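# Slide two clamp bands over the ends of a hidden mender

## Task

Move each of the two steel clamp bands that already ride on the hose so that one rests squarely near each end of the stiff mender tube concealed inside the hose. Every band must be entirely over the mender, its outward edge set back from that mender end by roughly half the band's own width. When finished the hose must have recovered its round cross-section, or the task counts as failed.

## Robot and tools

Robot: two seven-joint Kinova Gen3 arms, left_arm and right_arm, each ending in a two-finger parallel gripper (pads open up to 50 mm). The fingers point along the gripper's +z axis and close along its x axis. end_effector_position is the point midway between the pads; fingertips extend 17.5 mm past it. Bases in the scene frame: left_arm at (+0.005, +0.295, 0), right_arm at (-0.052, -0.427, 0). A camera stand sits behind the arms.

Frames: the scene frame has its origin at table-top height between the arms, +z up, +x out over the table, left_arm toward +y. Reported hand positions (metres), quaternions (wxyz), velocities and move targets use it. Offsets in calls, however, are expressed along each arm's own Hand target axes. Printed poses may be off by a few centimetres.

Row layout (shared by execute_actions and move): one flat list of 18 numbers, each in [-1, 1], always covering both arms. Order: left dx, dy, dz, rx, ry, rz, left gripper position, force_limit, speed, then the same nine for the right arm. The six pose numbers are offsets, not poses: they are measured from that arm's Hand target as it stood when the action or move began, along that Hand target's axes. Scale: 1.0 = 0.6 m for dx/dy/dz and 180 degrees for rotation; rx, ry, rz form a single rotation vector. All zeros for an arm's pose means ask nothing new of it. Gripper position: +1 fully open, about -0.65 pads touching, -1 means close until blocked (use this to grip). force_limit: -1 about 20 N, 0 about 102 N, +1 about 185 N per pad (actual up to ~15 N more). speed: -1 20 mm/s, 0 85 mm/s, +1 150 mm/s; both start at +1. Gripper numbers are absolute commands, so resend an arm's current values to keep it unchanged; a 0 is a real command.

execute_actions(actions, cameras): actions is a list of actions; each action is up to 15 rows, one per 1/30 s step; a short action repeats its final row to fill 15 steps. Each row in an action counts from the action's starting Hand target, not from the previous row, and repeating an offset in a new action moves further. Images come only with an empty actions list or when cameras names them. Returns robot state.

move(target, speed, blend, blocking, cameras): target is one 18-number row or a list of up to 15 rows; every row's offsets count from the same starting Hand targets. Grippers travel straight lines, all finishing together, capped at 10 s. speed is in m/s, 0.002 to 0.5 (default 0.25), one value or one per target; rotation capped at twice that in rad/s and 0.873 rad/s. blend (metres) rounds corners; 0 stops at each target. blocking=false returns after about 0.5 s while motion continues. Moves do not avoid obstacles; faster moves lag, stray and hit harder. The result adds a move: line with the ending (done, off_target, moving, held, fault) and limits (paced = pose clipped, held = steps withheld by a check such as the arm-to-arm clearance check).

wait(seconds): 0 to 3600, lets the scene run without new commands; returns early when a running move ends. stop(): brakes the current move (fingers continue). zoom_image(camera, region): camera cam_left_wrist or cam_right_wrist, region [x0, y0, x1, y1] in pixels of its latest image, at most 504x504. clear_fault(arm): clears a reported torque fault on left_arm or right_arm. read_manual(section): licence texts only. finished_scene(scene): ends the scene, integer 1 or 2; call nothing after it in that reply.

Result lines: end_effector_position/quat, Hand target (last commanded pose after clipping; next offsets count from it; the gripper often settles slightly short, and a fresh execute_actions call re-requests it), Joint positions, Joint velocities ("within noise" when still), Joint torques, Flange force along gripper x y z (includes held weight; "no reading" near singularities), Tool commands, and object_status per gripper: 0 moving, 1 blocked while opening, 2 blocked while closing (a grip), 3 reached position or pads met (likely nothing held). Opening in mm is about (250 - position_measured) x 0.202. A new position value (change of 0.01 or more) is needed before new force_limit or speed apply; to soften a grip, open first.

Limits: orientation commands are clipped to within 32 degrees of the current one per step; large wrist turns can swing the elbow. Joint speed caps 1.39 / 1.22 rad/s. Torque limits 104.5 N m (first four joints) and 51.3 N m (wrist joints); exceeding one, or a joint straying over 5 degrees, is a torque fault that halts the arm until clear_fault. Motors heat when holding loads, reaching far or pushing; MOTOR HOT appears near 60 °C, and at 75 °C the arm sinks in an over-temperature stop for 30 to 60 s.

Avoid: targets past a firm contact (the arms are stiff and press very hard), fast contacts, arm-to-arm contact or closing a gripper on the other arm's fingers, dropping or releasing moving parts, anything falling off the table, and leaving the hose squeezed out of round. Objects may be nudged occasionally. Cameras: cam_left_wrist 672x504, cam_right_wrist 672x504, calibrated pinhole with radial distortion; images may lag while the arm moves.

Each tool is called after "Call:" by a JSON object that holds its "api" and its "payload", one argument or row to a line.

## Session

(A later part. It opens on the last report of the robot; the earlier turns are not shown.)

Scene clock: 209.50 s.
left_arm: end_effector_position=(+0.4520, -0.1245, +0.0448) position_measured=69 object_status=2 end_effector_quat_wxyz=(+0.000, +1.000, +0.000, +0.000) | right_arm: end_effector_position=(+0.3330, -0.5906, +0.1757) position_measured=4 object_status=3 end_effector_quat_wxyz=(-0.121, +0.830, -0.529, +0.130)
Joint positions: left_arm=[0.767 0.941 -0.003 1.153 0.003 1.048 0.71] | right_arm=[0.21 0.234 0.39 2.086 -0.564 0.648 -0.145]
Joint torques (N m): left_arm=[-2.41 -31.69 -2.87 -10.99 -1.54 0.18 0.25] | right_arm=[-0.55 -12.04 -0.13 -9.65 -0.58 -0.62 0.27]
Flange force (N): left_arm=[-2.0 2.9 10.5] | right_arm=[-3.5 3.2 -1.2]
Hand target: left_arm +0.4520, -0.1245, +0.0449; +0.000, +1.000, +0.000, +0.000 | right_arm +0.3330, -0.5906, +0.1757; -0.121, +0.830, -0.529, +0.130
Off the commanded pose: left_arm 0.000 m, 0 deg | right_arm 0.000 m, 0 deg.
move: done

Call:
{"api": "move", "payload": {
  "target": [0,-0.0617,0,0,0,0,-1,-0.6,-1,0,0,0,0,0,0,0.992157,1,1],
  "speed": 0.05
}}

Call:
{"api": "move", "payload": {
  "target": [
    [0,0,0,0,0,0,1,-1,-1,0,0,0,0,0,0,0.992157,1,1],
    [0,0,-0.14,0,0,0,1,-1,-1,0,0,0,0,0,0,0.992157,1,1],
    [-0.0005,0.11,-0.14,0,0,0,1,-1,-1,0,0,0,0,0,0,0.992157,1,1]
  ],
  "cameras": ["cam_left_wrist"]
}}

Scene clock: 215.00 s.
left_arm: end_effector_position=(+0.4520, -0.0874, +0.0448) position_measured=69 object_status=2 end_effector_quat_wxyz=(+0.000, +1.000, +0.000, +0.000) | right_arm: end_effector_position=(+0.3330, -0.5906, +0.1757) position_measured=4 object_status=3 end_effector_quat_wxyz=(-0.121, +0.830, -0.529, +0.130)
Joint positions: left_arm=[0.719 0.887 -0.003 1.273 0.003 0.982 0.662] | right_arm=[0.21 0.234 0.39 2.086 -0.564 0.648 -0.145]
Joint torques (N m): left_arm=[-2.97 -32.56 -3.45 -11.69 -1.75 0.03 0.23] | right_arm=[-0.56 -12.04 -0.15 -9.6 -0.6 -0.61 0.27]
Flange force (N): left_arm=[-3.0 3.5 14.0] | right_arm=[-3.4 3.2 -1.3]
Hand target: left_arm +0.4520, -0.0875, +0.0448; +0.000, +1.000, +0.000, +0.000 | right_arm +0.3330, -0.5906, +0.1757; -0.121, +0.830, -0.529, +0.130
Off the commanded pose: left_arm 0.000 m, 0 deg | right_arm 0.000 m, 0 deg.
move: done

Scene clock: 217.30 s.
left_arm: end_effector_position=(+0.4517, -0.1534, +0.1289) position_measured=3 object_status=3 end_effector_quat_wxyz=(+0.000, +1.000, +0.000, +0.000) | right_arm: end_effector_position=(+0.3330, -0.5906, +0.1757) position_measured=4 object_status=3 end_effector_quat_wxyz=(-0.121, +0.830, -0.529, +0.130)
Joint positions: left_arm=[0.798 0.901 0.007 0.947 -0.005 1.293 0.75] | right_arm=[0.21 0.234 0.39 2.086 -0.564 0.648 -0.145]
Joint torques (N m): left_arm=[0.77 -26.65 0.06 -10.04 -0.04 -0.3 0.19] | right_arm=[-0.59 -12.04 -0.13 -9.59 -0.59 -0.63 0.27]
Flange force (N): left_arm=[0.2 -2.0 1.1] | right_arm=[-3.3 3.2 -1.2]
Hand target: left_arm +0.4517, -0.1534, +0.1289; +0.000, +1.000, +0.000, +0.000 | right_arm +0.3330, -0.5906, +0.1757; -0.121, +0.830, -0.529, +0.130
Off the commanded pose: left_arm 0.000 m, 0 deg | right_arm 0.000 m, 0 deg.
move: done
cam_left_wrist: T_world_to_cam=[[0.99965, 0.02025, 0.01723, -0.45588], [0.01986, -0.99955, 0.02233, -0.10821], [0.01767, -0.02198, -0.9996, 0.28667]] pos_world=[0.45281, -0.09263, 0.29682]

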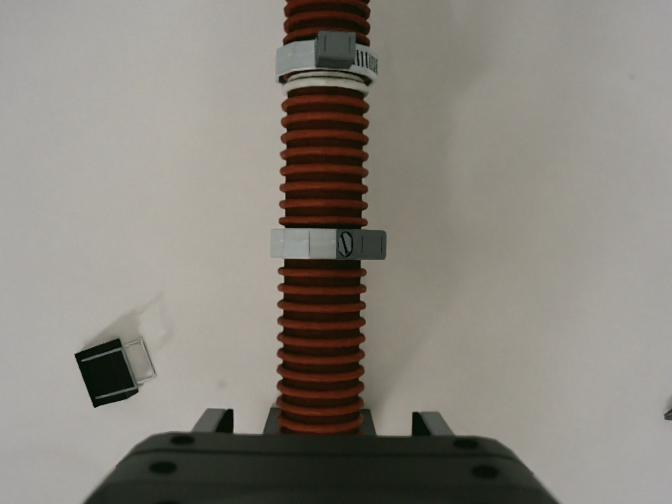

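Call:
{"api": "move", "payload": {
  "target": [
    [0,-0.0473,0,0,0,0,0.5,-1,0,0,0,0,0,0,0,0.992157,1,1],
    [0,-0.0473,0.14,0,0,0,0.5,-1,0,0,0,0,0,0,0,0.992157,1,1]
  ]
}}

Call:
{"api": "move", "payload": {
  "target": [0,-0.0368,0,0,0,0,0.5,-1,0,0,0,0,0,0,0,0.992157,1,1],
  "speed": 0.04,
  "cameras": ["cam_left_wrist"]
}}

Scene clock: 228.87 s.
left_arm: end_effector_position=(+0.4517, -0.1251, +0.0449) position_measured=78 object_status=3 end_effector_quat_wxyz=(+0.000, +1.000, +0.000, +0.000) | right_arm: end_effector_position=(+0.3330, -0.5906, +0.1757) position_measured=4 object_status=3 end_effector_quat_wxyz=(-0.121, +0.830, -0.529, +0.130)
Joint positions: left_arm=[0.766 0.941 0.001 1.152 0 1.049 0.714] | right_arm=[0.21 0.234 0.39 2.086 -0.564 0.648 -0.145]
Joint torques (N m): left_arm=[0.84 -26.24 0.12 -9.28 -0.02 -0.3 0.23] | right_arm=[-0.61 -12.02 -0.13 -9.61 -0.59 -0.61 0.27]
Flange force (N): left_arm=[-0.2 -2.7 1.1] | right_arm=[-3.3 3.3 -1.2]
Hand target: left_arm +0.4517, -0.1251, +0.0448; +0.000, +1.000, +0.000, +0.000 | right_arm +0.3330, -0.5906, +0.1757; -0.121, +0.830, -0.529, +0.130
Off the commanded pose: left_arm 0.000 m, 0 deg | right_arm 0.000 m, 0 deg.
move: done

Scene clock: 229.73 s.
left_arm: end_effector_position=(+0.4517, -0.1030, +0.0448) position_measured=78 object_status=3 end_effector_quat_wxyz=(+0.000, +1.000, +0.000, +0.000) | right_arm: end_effector_position=(+0.3330, -0.5906, +0.1757) position_measured=4 object_status=3 end_effector_quat_wxyz=(-0.121, +0.830, -0.529, +0.130)
Joint positions: left_arm=[0.738 0.908 0.001 1.226 0 1.008 0.686] | right_arm=[0.21 0.234 0.39 2.086 -0.564 0.648 -0.145]
Joint torques (N m): left_arm=[0.75 -25.52 0.03 -9.01 -0.04 -0.29 0.23] | right_arm=[-0.58 -12.06 -0.11 -9.57 -0.6 -0.63 0.26]
Flange force (N): left_arm=[-0.2 -2.4 1.0] | right_arm=[-3.2 3.2 -1.2]
Hand target: left_arm +0.4517, -0.1030, +0.0448; +0.000, +1.000, +0.000, +0.000 | right_arm +0.3330, -0.5906, +0.1757; -0.121, +0.830, -0.529, +0.130
Off the commanded pose: left_arm 0.000 m, 0 deg | right_arm 0.000 m, 0 deg.
move: done
cam_left_wrist: T_world_to_cam=[[0.99965, 0.02025, 0.01723, -0.45546], [0.01986, -0.99955, 0.02233, -0.05596], [0.01767, -0.02198, -0.9996, 0.20381]] pos_world=[0.45281, -0.04223, 0.21282]

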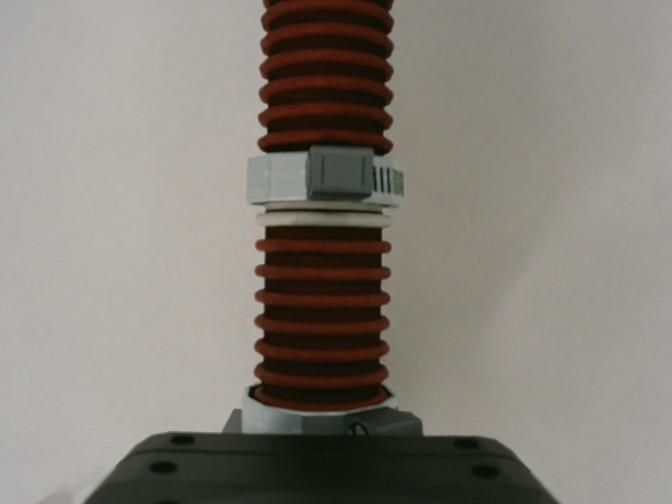

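Call:
{"api": "move", "payload": {
  "target": [
    [0,0.015,0,0,0,0,0.6,-1,0,0,0,0,0,0,0,0.992157,1,1],
    [0,0.015,-0.1,0,0,0,0.5,-1,0,0,0,0,0,0,0,0.992157,1,1],
    [0,-0.08,-0.1,0,0,0,0.5,-1,0,0,0,0,0,0,0,0.992157,1,1],
    [0,-0.08,0,0,0,0,0.5,-1,0,0,0,0,0,0,0,0.992157,1,1]
  ]
}}

Call:
{"api": "move", "payload": {
  "target": [0,-0.0285,0,0,0,0,0.5,-1,0,0,0,0,0,0,0,0.992157,1,1],
  "speed": 0.04
}}

Call:
{"api": "move", "payload": {
  "target": [
    [0,0.012,0,0,0,0,0.6,-1,0,0,0,0,0,0,0,0.992157,1,1],
    [0,0.1,-0.15,0,0,0,1,-1,0,0,0,0,0,0,0,0.992157,1,1],
    [0,0.135,-0.28,0,0,0,1,-1,0,0,0,0,0,0,0,0.992157,1,1]
  ],
  "cameras": ["cam_left_wrist"]
}}

Call:
{"api": "zoom_image", "payload": {
  "camera": "cam_left_wrist",
  "region": [240, 60, 440, 360]
}}

Scene clock: 241.07 s.
left_arm: end_effector_position=(+0.4517, -0.0550, +0.0449) position_measured=78 object_status=3 end_effector_quat_wxyz=(+0.000, +1.000, +0.000, +0.000) | right_arm: end_effector_position=(+0.3330, -0.5906, +0.1757) position_measured=4 object_status=3 end_effector_quat_wxyz=(-0.121, +0.830, -0.529, +0.130)
Joint positions: left_arm=[0.675 0.846 -0.002 1.366 0.003 0.93 0.618] | right_arm=[0.21 0.234 0.39 2.086 -0.564 0.648 -0.145]
Joint torques (N m): left_arm=[0.78 -24.45 0.05 -8.63 -0.01 -0.31 0.26] | right_arm=[-0.59 -12.01 -0.12 -9.6 -0.6 -0.6 0.24]
Flange force (N): left_arm=[0.0 -2.4 1.3] | right_arm=[-3.4 3.3 -1.2]
Hand target: left_arm +0.4517, -0.0550, +0.0448; +0.000, +1.000, +0.000, +0.000 | right_arm +0.3330, -0.5906, +0.1757; -0.121, +0.830, -0.529, +0.130
Off the commanded pose: left_arm 0.000 m, 0 deg | right_arm 0.000 m, 0 deg.
move: done

Scene clock: 241.80 s.
left_arm: end_effector_position=(+0.4517, -0.0379, +0.0448) position_measured=78 object_status=3 end_effector_quat_wxyz=(+0.000, +1.000, +0.000, +0.000) | right_arm: end_effector_position=(+0.3330, -0.5906, +0.1757) position_measured=4 object_status=3 end_effector_quat_wxyz=(-0.121, +0.830, -0.529, +0.130)
Joint positions: left_arm=[0.65 0.826 -0.002 1.411 0.003 0.905 0.593] | right_arm=[0.21 0.234 0.39 2.086 -0.564 0.648 -0.145]
Joint torques (N m): left_arm=[-0.86 -22.6 -1.51 -6.98 -0.74 0.33 0.24] | right_arm=[-0.56 -12.04 -0.16 -9.55 -0.6 -0.62 0.27]
Flange force (N): left_arm=[0.1 1.4 -0.5] | right_arm=[-3.2 3.0 -1.4]
Hand target: left_arm +0.4517, -0.0379, +0.0448; +0.000, +1.000, +0.000, +0.000 | right_arm +0.3330, -0.5906, +0.1757; -0.121, +0.830, -0.529, +0.130
Off the commanded pose: left_arm 0.000 m, 0 deg | right_arm 0.000 m, 0 deg.
move: done

Scene clock: 244.37 s.
left_arm: end_effector_position=(+0.4517, -0.1188, +0.2129) position_measured=3 object_status=3 end_effector_quat_wxyz=(+0.000, +1.000, +0.000, +0.000) | right_arm: end_effector_position=(+0.3330, -0.5906, +0.1757) position_measured=4 object_status=3 end_effector_quat_wxyz=(-0.121, +0.830, -0.529, +0.130)
Joint positions: left_arm=[0.754 0.782 0.012 0.916 -0.008 1.444 0.71] | right_arm=[0.21 0.234 0.39 2.086 -0.564 0.648 -0.145]
Joint torques (N m): left_arm=[0.81 -25.2 0.05 -10.47 -0.02 -0.31 0.25] | right_arm=[-0.57 -12.03 -0.16 -9.57 -0.59 -0.61 0.28]
Flange force (N): left_arm=[-0.3 -2.7 1.6] | right_arm=[-3.4 3.1 -1.3]
Hand target: left_arm +0.4517, -0.1189, +0.2129; +0.000, +1.000, +0.000, +0.000 | right_arm +0.3330, -0.5906, +0.1757; -0.121, +0.830, -0.529, +0.130
Off the commanded pose: left_arm 0.000 m, 0 deg | right_arm 0.000 m, 0 deg.
move: done
cam_left_wrist: T_world_to_cam=[[0.99965, 0.02015, 0.01723, -0.45814], [0.01977, -0.99955, 0.02233, -0.07546], [0.01767, -0.02198, -0.9996, 0.37139]] pos_world=[0.45291, -0.05803, 0.38082]

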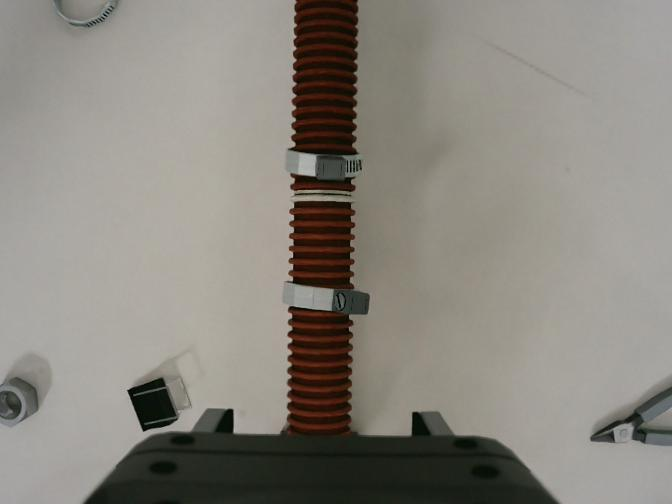

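Scaled by 1.680.

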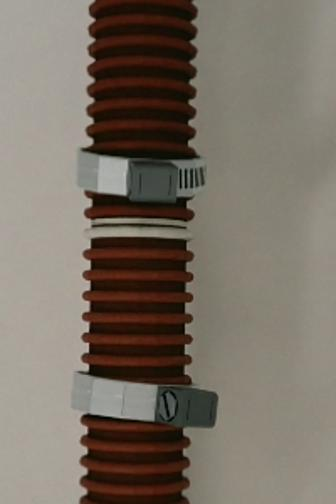

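Call:
{"api": "move", "payload": {
  "target": [0.0405,-0.0515,0.1548,0,0,0.5,0,-1,0,0,0,0,0,0,0,0.992157,1,1],
  "cameras": ["cam_left_wrist"]
}}

Scene clock: 258.77 s.
left_arm: end_effector_position=(+0.4760, -0.0880, +0.1200) position_measured=152 object_status=3 end_effector_quat_wxyz=(+0.000, +0.707, -0.707, +0.000) | right_arm: end_effector_position=(+0.3330, -0.5906, +0.1757) position_measured=4 object_status=3 end_effector_quat_wxyz=(-0.121, +0.830, -0.529, +0.130)
Joint positions: left_arm=[0.536 0.863 0.349 1.111 -0.28 1.211 -0.756] | right_arm=[0.21 0.234 0.39 2.086 -0.564 0.648 -0.145]
Joint torques (N m): left_arm=[0.77 -25.34 2.35 -9.61 0 -0.37 0.2] | right_arm=[-0.58 -12.04 -0.11 -9.57 -0.63 -0.61 0.26]
Flange force (N): left_arm=[-2.7 0.7 1.1] | right_arm=[-3.3 3.2 -1.3]
Hand target: left_arm +0.4760, -0.0880, +0.1200; +0.000, +0.707, -0.707, +0.000 | right_arm +0.3330, -0.5906, +0.1757; -0.121, +0.830, -0.529, +0.130
Off the commanded pose: left_arm 0.000 m, 0 deg | right_arm 0.000 m, 0 deg.
move: done
cam_left_wrist: T_world_to_cam=[[0.02016, -0.99963, 0.01813, -0.10502], [-0.99956, -0.01976, 0.02225, 0.52847], [-0.02188, -0.01857, -0.99959, 0.2979]] pos_world=[0.53687, -0.08901, 0.28792]

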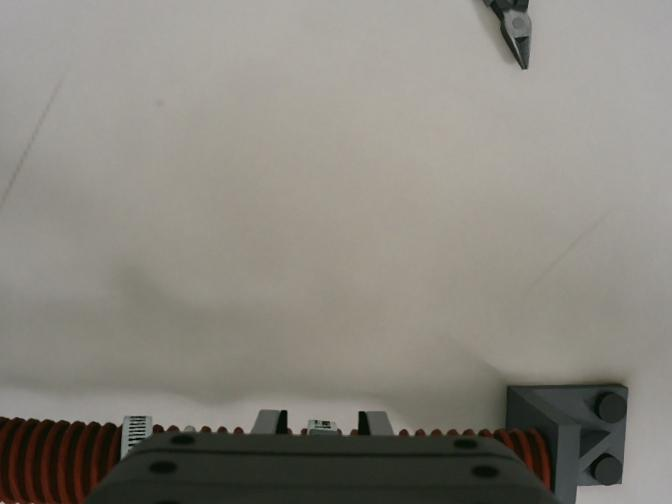

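Call:
{"api": "move", "payload": {
  "target": [0,0.0067,0.0725,0,0,0,0,-1,0,0,0,0,0,0,0,0.992157,1,1],
  "speed": 0.08
}}

Call:
{"api": "move", "payload": {
  "target": [0,0,0,0,0,0,-1,-1,-1,0,0,0,0,0,0,0.992157,1,1],
  "cameras": ["cam_left_wrist"]
}}

Scene clock: 265.17 s.
left_arm: end_effector_position=(+0.4722, -0.0880, +0.0767) position_measured=152 object_status=3 end_effector_quat_wxyz=(+0.000, +0.707, -0.707, +0.000) | right_arm: end_effector_position=(+0.3330, -0.5906, +0.1757) position_measured=4 object_status=3 end_effector_quat_wxyz=(-0.121, +0.830, -0.529, +0.130)
Joint positions: left_arm=[0.539 0.903 0.336 1.179 -0.293 1.105 -0.737] | right_arm=[0.21 0.234 0.39 2.086 -0.564 0.648 -0.145]
Joint torques (N m): left_arm=[4.97 -2.55 2.81 1.82 2.1 -0.14 0.31] | right_arm=[-0.57 -12.06 -0.15 -9.59 -0.59 -0.63 0.28]
Flange force (N): left_arm=[-8.1 -4.0 -36.3] | right_arm=[-3.3 3.1 -1.3]
Hand target: left_arm +0.4720, -0.0880, +0.0764; +0.000, +0.707, -0.707, +0.000 | right_arm +0.3330, -0.5906, +0.1757; -0.121, +0.830, -0.529, +0.130
Off the commanded pose: left_arm 0.000 m, 0 deg | right_arm 0.000 m, 0 deg.
move: done

Scene clock: 265.87 s.
left_arm: end_effector_position=(+0.4720, -0.0879, +0.0764) position_measured=200 object_status=2 end_effector_quat_wxyz=(+0.000, +0.707, -0.707, +0.000) | right_arm: end_effector_position=(+0.3330, -0.5906, +0.1757) position_measured=4 object_status=3 end_effector_quat_wxyz=(-0.121, +0.830, -0.529, +0.130)
Joint positions: left_arm=[0.539 0.903 0.336 1.179 -0.293 1.105 -0.737] | right_arm=[0.21 0.234 0.39 2.086 -0.564 0.648 -0.145]
Joint torques (N m): left_arm=[9.34 -4.58 7.16 4.74 4.84 2.62 0.29] | right_arm=[-0.58 -12.03 -0.14 -9.62 -0.6 -0.64 0.27]
Flange force (N): left_arm=[-7.9 -15.6 -28.9] | right_arm=[-3.4 3.2 -1.3]
Hand target: left_arm +0.4720, -0.0880, +0.0765; +0.000, +0.707, -0.707, +0.000 | right_arm +0.3330, -0.5906, +0.1757; -0.121, +0.830, -0.529, +0.130
Off the commanded pose: left_arm 0.000 m, 0 deg | right_arm 0.000 m, 0 deg.
move: done
cam_left_wrist: T_world_to_cam=[[0.02026, -0.99963, 0.01793, -0.10405], [-0.99955, -0.01986, 0.02224, 0.52543], [-0.02188, -0.01837, -0.99959, 0.25425]] pos_world=[0.53287, -0.08891, 0.24432]

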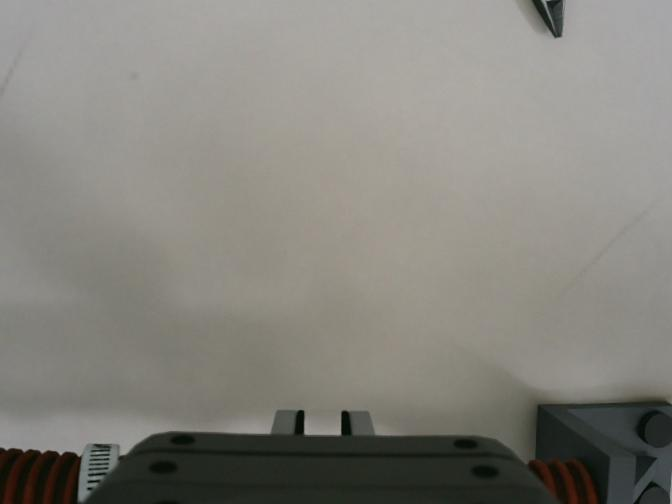

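Call:
{"api": "move", "payload": {
  "target": [
    [0,0,-0.005,0,0,0,-1,-1,-1,0,0,0,0,0,0,0.992157,1,1],
    [0,0,-0.005,0,0,0,-0.96,-1,-1,0,0,0,0,0,0,0.992157,1,1]
  ],
  "speed": 0.05
}}

Scene clock: 269.40 s.
left_arm: end_effector_position=(+0.4719, -0.0880, +0.0795) position_measured=201 object_status=2 end_effector_quat_wxyz=(+0.000, +0.707, -0.707, +0.000) | right_arm: end_effector_position=(+0.3330, -0.5906, +0.1757) position_measured=4 object_status=3 end_effector_quat_wxyz=(-0.121, +0.830, -0.529, +0.130)
Joint positions: left_arm=[0.539 0.9 0.337 1.176 -0.292 1.112 -0.738] | right_arm=[0.21 0.234 0.39 2.086 -0.564 0.648 -0.145]
Joint torques (N m): left_arm=[6.73 -23.54 7.56 -3.73 3.6 2.98 0.25] | right_arm=[-0.56 -12.03 -0.17 -9.61 -0.6 -0.62 0.27]
Flange force (N): left_arm=[-3.5 -14.0 2.8] | right_arm=[-3.4 3.2 -1.4]
Hand target: left_arm +0.4720, -0.0880, +0.0794; +0.000, +0.707, -0.707, +0.000 | right_arm +0.3330, -0.5906, +0.1757; -0.121, +0.830, -0.529, +0.130
Off the commanded pose: left_arm 0.000 m, 0 deg | right_arm 0.000 m, 0 deg.
move: done

Call:
{"api": "move", "payload": {
  "target": [
    [-0.0083,0,0,0,0,0,-0.96,-1,-1,0,0,0,0,0,0,0.992157,1,1],
    [-0.0017,0,0,0,0,0,-0.96,-1,-1,0,0,0,0,0,0,0.992157,1,1]
  ],
  "speed": 0.03
}}

Call:
{"api": "move", "payload": {
  "target": [
    [-0.0017,0,0,0,0,0,0,-1,-1,0,0,0,0,0,0,0.992157,1,1],
    [-0.0017,0,-0.09,0,0,0,0,-1,-1,0,0,0,0,0,0,0.992157,1,1],
    [-0.0017,0.13,-0.25,0,0,0,0,-1,-1,0,0,0,0,0,0,0.992157,1,1]
  ],
  "cameras": ["cam_left_wrist"]
}}

Call:
{"api": "zoom_image", "payload": {
  "camera": "cam_left_wrist",
  "region": [80, 180, 430, 400]
}}

Scene clock: 274.37 s.
left_arm: end_effector_position=(+0.4720, -0.0869, +0.0794) position_measured=201 object_status=2 end_effector_quat_wxyz=(+0.000, +0.707, -0.707, +0.000) | right_arm: end_effector_position=(+0.3330, -0.5906, +0.1757) position_measured=4 object_status=3 end_effector_quat_wxyz=(-0.121, +0.830, -0.529, +0.130)
Joint positions: left_arm=[0.537 0.898 0.337 1.179 -0.292 1.11 -0.739] | right_arm=[0.21 0.234 0.39 2.086 -0.564 0.648 -0.145]
Joint torques (N m): left_arm=[8.37 -20.76 8.78 -6.5 3.96 -0.79 0.31] | right_arm=[-0.6 -12.02 -0.13 -9.6 -0.6 -0.61 0.27]
Flange force (N): left_arm=[-12.7 -7.2 -5.5] | right_arm=[-3.4 3.2 -1.3]
Hand target: left_arm +0.4720, -0.0870, +0.0795; +0.000, +0.707, -0.707, +0.000 | right_arm +0.3330, -0.5906, +0.1757; -0.121, +0.830, -0.529, +0.130
Off the commanded pose: left_arm 0.000 m, 0 deg | right_arm 0.000 m, 0 deg.
move: done

Scene clock: 276.43 s.
left_arm: end_effector_position=(+0.3940, -0.0858, +0.2294) position_measured=152 object_status=3 end_effector_quat_wxyz=(+0.000, +0.707, -0.707, +0.000) | right_arm: end_effector_position=(+0.3330, -0.5906, +0.1757) position_measured=4 object_status=3 end_effector_quat_wxyz=(-0.121, +0.830, -0.529, +0.130)
Joint positions: left_arm=[0.576 0.623 0.389 1.211 -0.228 1.35 -0.677] | right_arm=[0.21 0.234 0.39 2.086 -0.564 0.648 -0.145]
Joint torques (N m): left_arm=[0.79 -21.71 2.04 -10.13 -0.01 -0.33 0.25] | right_arm=[-0.57 -12 -0.17 -9.55 -0.61 -0.65 0.27]
Flange force (N): left_arm=[-3.0 0.4 1.6] | right_arm=[-3.3 3.0 -1.6]
Hand target: left_arm +0.3941, -0.0859, +0.2295; +0.000, +0.707, -0.707, +0.000 | right_arm +0.3330, -0.5906, +0.1757; -0.121, +0.830, -0.529, +0.130
Off the commanded pose: left_arm 0.000 m, 0 deg | right_arm 0.000 m, 0 deg.
move: done
cam_left_wrist: T_world_to_cam=[[0.02026, -0.99963, 0.01803, -0.10315], [-0.99955, -0.01986, 0.02244, 0.44403], [-0.02208, -0.01847, -0.99959, 0.4056]] pos_world=[0.45487, -0.08681, 0.39732]

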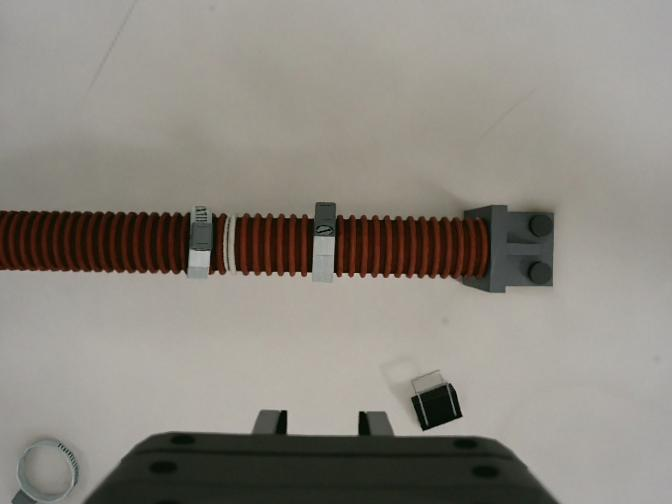

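Scaled by 1.440.

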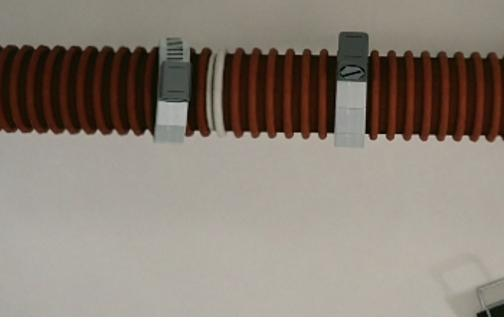

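Call:
{"api": "move", "payload": {
  "target": [
    [-0.1023,-0.0982,0.1823,0,0,0,0,-1,-1,0,0,0,0,0,0,0.992157,1,1],
    [-0.1023,-0.0982,0.2393,0,0,0,0,-1,-1,0,0,0,0,0,0,0.992157,1,1]
  ],
  "speed": [0.25,0.06],
  "cameras": ["cam_left_wrist"]
}}

Scene clock: 283.27 s.
left_arm: end_effector_position=(+0.4530, -0.0246, +0.0859) position_measured=152 object_status=3 end_effector_quat_wxyz=(+0.000, +0.707, -0.707, +0.000) | right_arm: end_effector_position=(+0.3330, -0.5906, +0.1757) position_measured=4 object_status=3 end_effector_quat_wxyz=(-0.121, +0.830, -0.529, +0.130)
Joint positions: left_arm=[0.441 0.778 0.335 1.414 -0.278 0.996 -0.787] | right_arm=[0.21 0.234 0.39 2.086 -0.564 0.648 -0.145]
Joint torques (N m): left_arm=[0.8 -22.97 2.31 -8.79 0 -0.37 0.21] | right_arm=[-0.58 -12.04 -0.16 -9.59 -0.59 -0.62 0.25]
Flange force (N): left_arm=[-2.8 0.7 0.9] | right_arm=[-3.3 3.3 -1.2]
Hand target: left_arm +0.4529, -0.0246, +0.0858; +0.000, +0.707, -0.707, +0.000 | right_arm +0.3330, -0.5906, +0.1757; -0.121, +0.830, -0.529, +0.130
Off the commanded pose: left_arm 0.000 m, 0 deg | right_arm 0.000 m, 0 deg.
move: done
cam_left_wrist: T_world_to_cam=[[0.02016, -0.99963, 0.01813, -0.04056], [-0.99956, -0.01976, 0.02225, 0.50739], [-0.02188, -0.01857, -0.99959, 0.26448]] pos_world=[0.51377, -0.02561, 0.25382]

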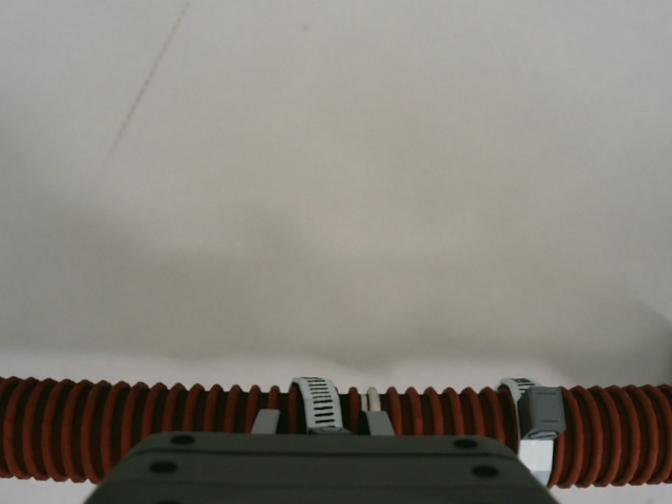

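Call:
{"api": "move", "payload": {
  "target": [0,0,0,0,0,0,-0.96,-1,-1,0,0,0,0,0,0,0.992157,1,1]
}}

Call:
{"api": "move", "payload": {
  "target": [
    [-0.0095,0,0,0,0,0,-0.96,-1,-1,0,0,0,0,0,0,0.992157,1,1],
    [-0.0043,0,0,0,0,0,-0.96,-1,-1,0,0,0,0,0,0,0.992157,1,1]
  ],
  "speed": 0.03
}}

Call:
{"api": "move", "payload": {
  "target": [
    [-0.0043,0,0,0,0,0,0,-1,-1,0,0,0,0,0,0,0.992157,1,1],
    [-0.0043,0,-0.06,0,0,0,0,-1,-1,0,0,0,0,0,0,0.992157,1,1],
    [0.0514,0.098,-0.24,0,0,0,0,-1,-1,0,0,0,0,0,0,0.992157,1,1]
  ],
  "cameras": ["cam_left_wrist"]
}}

Call:
{"api": "zoom_image", "payload": {
  "camera": "cam_left_wrist",
  "region": [180, 160, 430, 320]
}}

Scene clock: 288.07 s.
left_arm: end_effector_position=(+0.4530, -0.0246, +0.0858) position_measured=201 object_status=2 end_effector_quat_wxyz=(+0.000, +0.707, -0.707, +0.000) | right_arm: end_effector_position=(+0.3330, -0.5906, +0.1757) position_measured=4 object_status=3 end_effector_quat_wxyz=(-0.121, +0.830, -0.529, +0.130)
Joint positions: left_arm=[0.441 0.778 0.335 1.414 -0.278 0.996 -0.787] | right_arm=[0.21 0.234 0.39 2.086 -0.564 0.648 -0.145]
Joint torques (N m): left_arm=[0.84 -22.98 2.37 -8.81 -0.03 -0.35 0.23] | right_arm=[-0.57 -11.97 -0.13 -9.59 -0.61 -0.62 0.29]
Flange force (N): left_arm=[-3.0 0.7 0.9] | right_arm=[-3.5 3.1 -1.5]
Hand target: left_arm +0.4530, -0.0246, +0.0858; +0.000, +0.707, -0.707, +0.000 | right_arm +0.3330, -0.5906, +0.1757; -0.121, +0.830, -0.529, +0.130
Off the commanded pose: left_arm 0.000 m, 0 deg | right_arm 0.000 m, 0 deg.
move: done

Scene clock: 288.77 s.
left_arm: end_effector_position=(+0.4529, -0.0220, +0.0859) position_measured=201 object_status=2 end_effector_quat_wxyz=(+0.000, +0.707, -0.707, +0.000) | right_arm: end_effector_position=(+0.3330, -0.5906, +0.1757) position_measured=4 object_status=3 end_effector_quat_wxyz=(-0.121, +0.830, -0.529, +0.130)
Joint positions: left_arm=[0.436 0.775 0.335 1.42 -0.277 0.993 -0.79] | right_arm=[0.21 0.234 0.39 2.086 -0.564 0.648 -0.145]
Joint torques (N m): left_arm=[0.85 -22.97 2.3 -8.79 0 -0.35 0.28] | right_arm=[-0.6 -12.05 -0.14 -9.6 -0.6 -0.64 0.26]
Flange force (N): left_arm=[-3.0 0.6 1.0] | right_arm=[-3.2 3.3 -1.2]
Hand target: left_arm +0.4530, -0.0220, +0.0858; +0.000, +0.707, -0.707, +0.000 | right_arm +0.3330, -0.5906, +0.1757; -0.121, +0.830, -0.529, +0.130
Off the commanded pose: left_arm 0.000 m, 0 deg | right_arm 0.000 m, 0 deg.
move: done

Scene clock: 290.80 s.
left_arm: end_effector_position=(+0.3942, -0.0527, +0.2298) position_measured=152 object_status=3 end_effector_quat_wxyz=(+0.000, +0.707, -0.707, +0.000) | right_arm: end_effector_position=(+0.3330, -0.5906, +0.1757) position_measured=4 object_status=3 end_effector_quat_wxyz=(-0.121, +0.830, -0.529, +0.130)
Joint positions: left_arm=[0.51 0.568 0.393 1.306 -0.214 1.309 -0.722] | right_arm=[0.21 0.234 0.39 2.086 -0.564 0.648 -0.145]
Joint torques (N m): left_arm=[0.97 -20.57 1.93 -10.07 -0.03 -0.37 0.24] | right_arm=[-0.53 -12.04 -0.13 -9.62 -0.58 -0.62 0.25]
Flange force (N): left_arm=[-3.3 0.3 1.4] | right_arm=[-3.4 3.2 -1.2]
Hand target: left_arm +0.3942, -0.0527, +0.2299; +0.000, +0.707, -0.707, +0.000 | right_arm +0.3330, -0.5906, +0.1757; -0.121, +0.830, -0.529, +0.130
Off the commanded pose: left_arm 0.000 m, 0 deg | right_arm 0.000 m, 0 deg.
move: done
cam_left_wrist: T_world_to_cam=[[0.02026, -0.99963, 0.01803, -0.07008], [-0.99955, -0.01986, 0.02235, 0.44481], [-0.02198, -0.01847, -0.99959, 0.40667]] pos_world=[0.45497, -0.05371, 0.39782]

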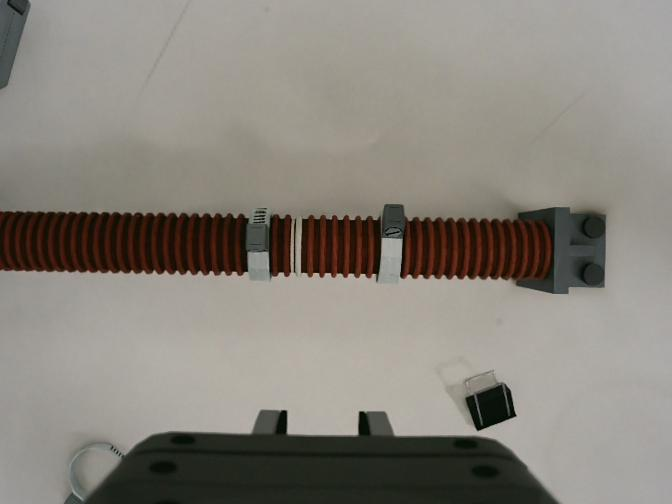

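Scaled by 2.016.

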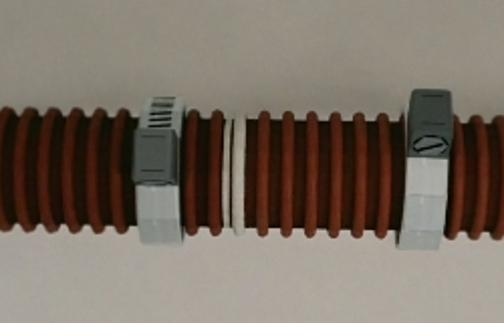

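Call:
{"api": "move", "payload": {
  "target": [0.053,0,0.1,0,0,0,0,-1,-1,0,0,0,0,0,0,0.992157,1,1],
  "cameras": ["cam_left_wrist"]
}}

Call:
{"api": "zoom_image", "payload": {
  "camera": "cam_left_wrist",
  "region": [220, 140, 420, 340]
}}

Scene clock: 296.83 s.
left_arm: end_effector_position=(+0.3941, -0.0846, +0.1699) position_measured=152 object_status=3 end_effector_quat_wxyz=(+0.000, +0.707, -0.707, +0.000) | right_arm: end_effector_position=(+0.3330, -0.5906, +0.1757) position_measured=4 object_status=3 end_effector_quat_wxyz=(-0.121, +0.830, -0.529, +0.130)
Joint positions: left_arm=[0.572 0.668 0.377 1.331 -0.248 1.189 -0.657] | right_arm=[0.21 0.234 0.39 2.086 -0.564 0.648 -0.145]
Joint torques (N m): left_arm=[0.79 -21.89 2.22 -9.71 -0.02 -0.35 0.22] | right_arm=[-0.58 -12.02 -0.12 -9.57 -0.6 -0.63 0.26]
Flange force (N): left_arm=[-3.2 0.7 1.3] | right_arm=[-3.3 3.2 -1.3]
Hand target: left_arm +0.3941, -0.0846, +0.1699; +0.000, +0.707, -0.707, +0.000 | right_arm +0.3330, -0.5906, +0.1757; -0.121, +0.830, -0.529, +0.130
Off the commanded pose: left_arm 0.000 m, 0 deg | right_arm 0.000 m, 0 deg.
move: done
cam_left_wrist: T_world_to_cam=[[0.02016, -0.99963, 0.01803, -0.10074], [-0.99956, -0.01976, 0.02224, 0.44557], [-0.02188, -0.01847, -0.99959, 0.34606]] pos_world=[0.45497, -0.08551, 0.33782]

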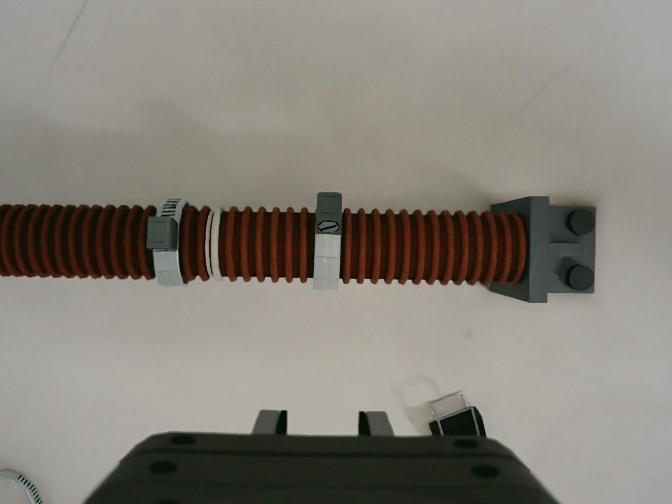

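Scaled by 2.520.

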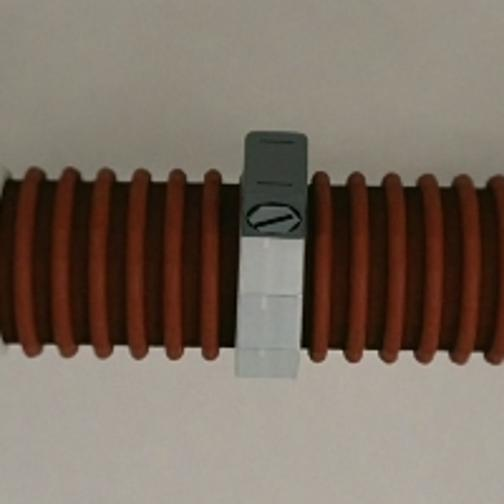

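Call:
{"api": "finished_scene", "payload": {
  "scene": 2
}}

The scene is finished: the task was done.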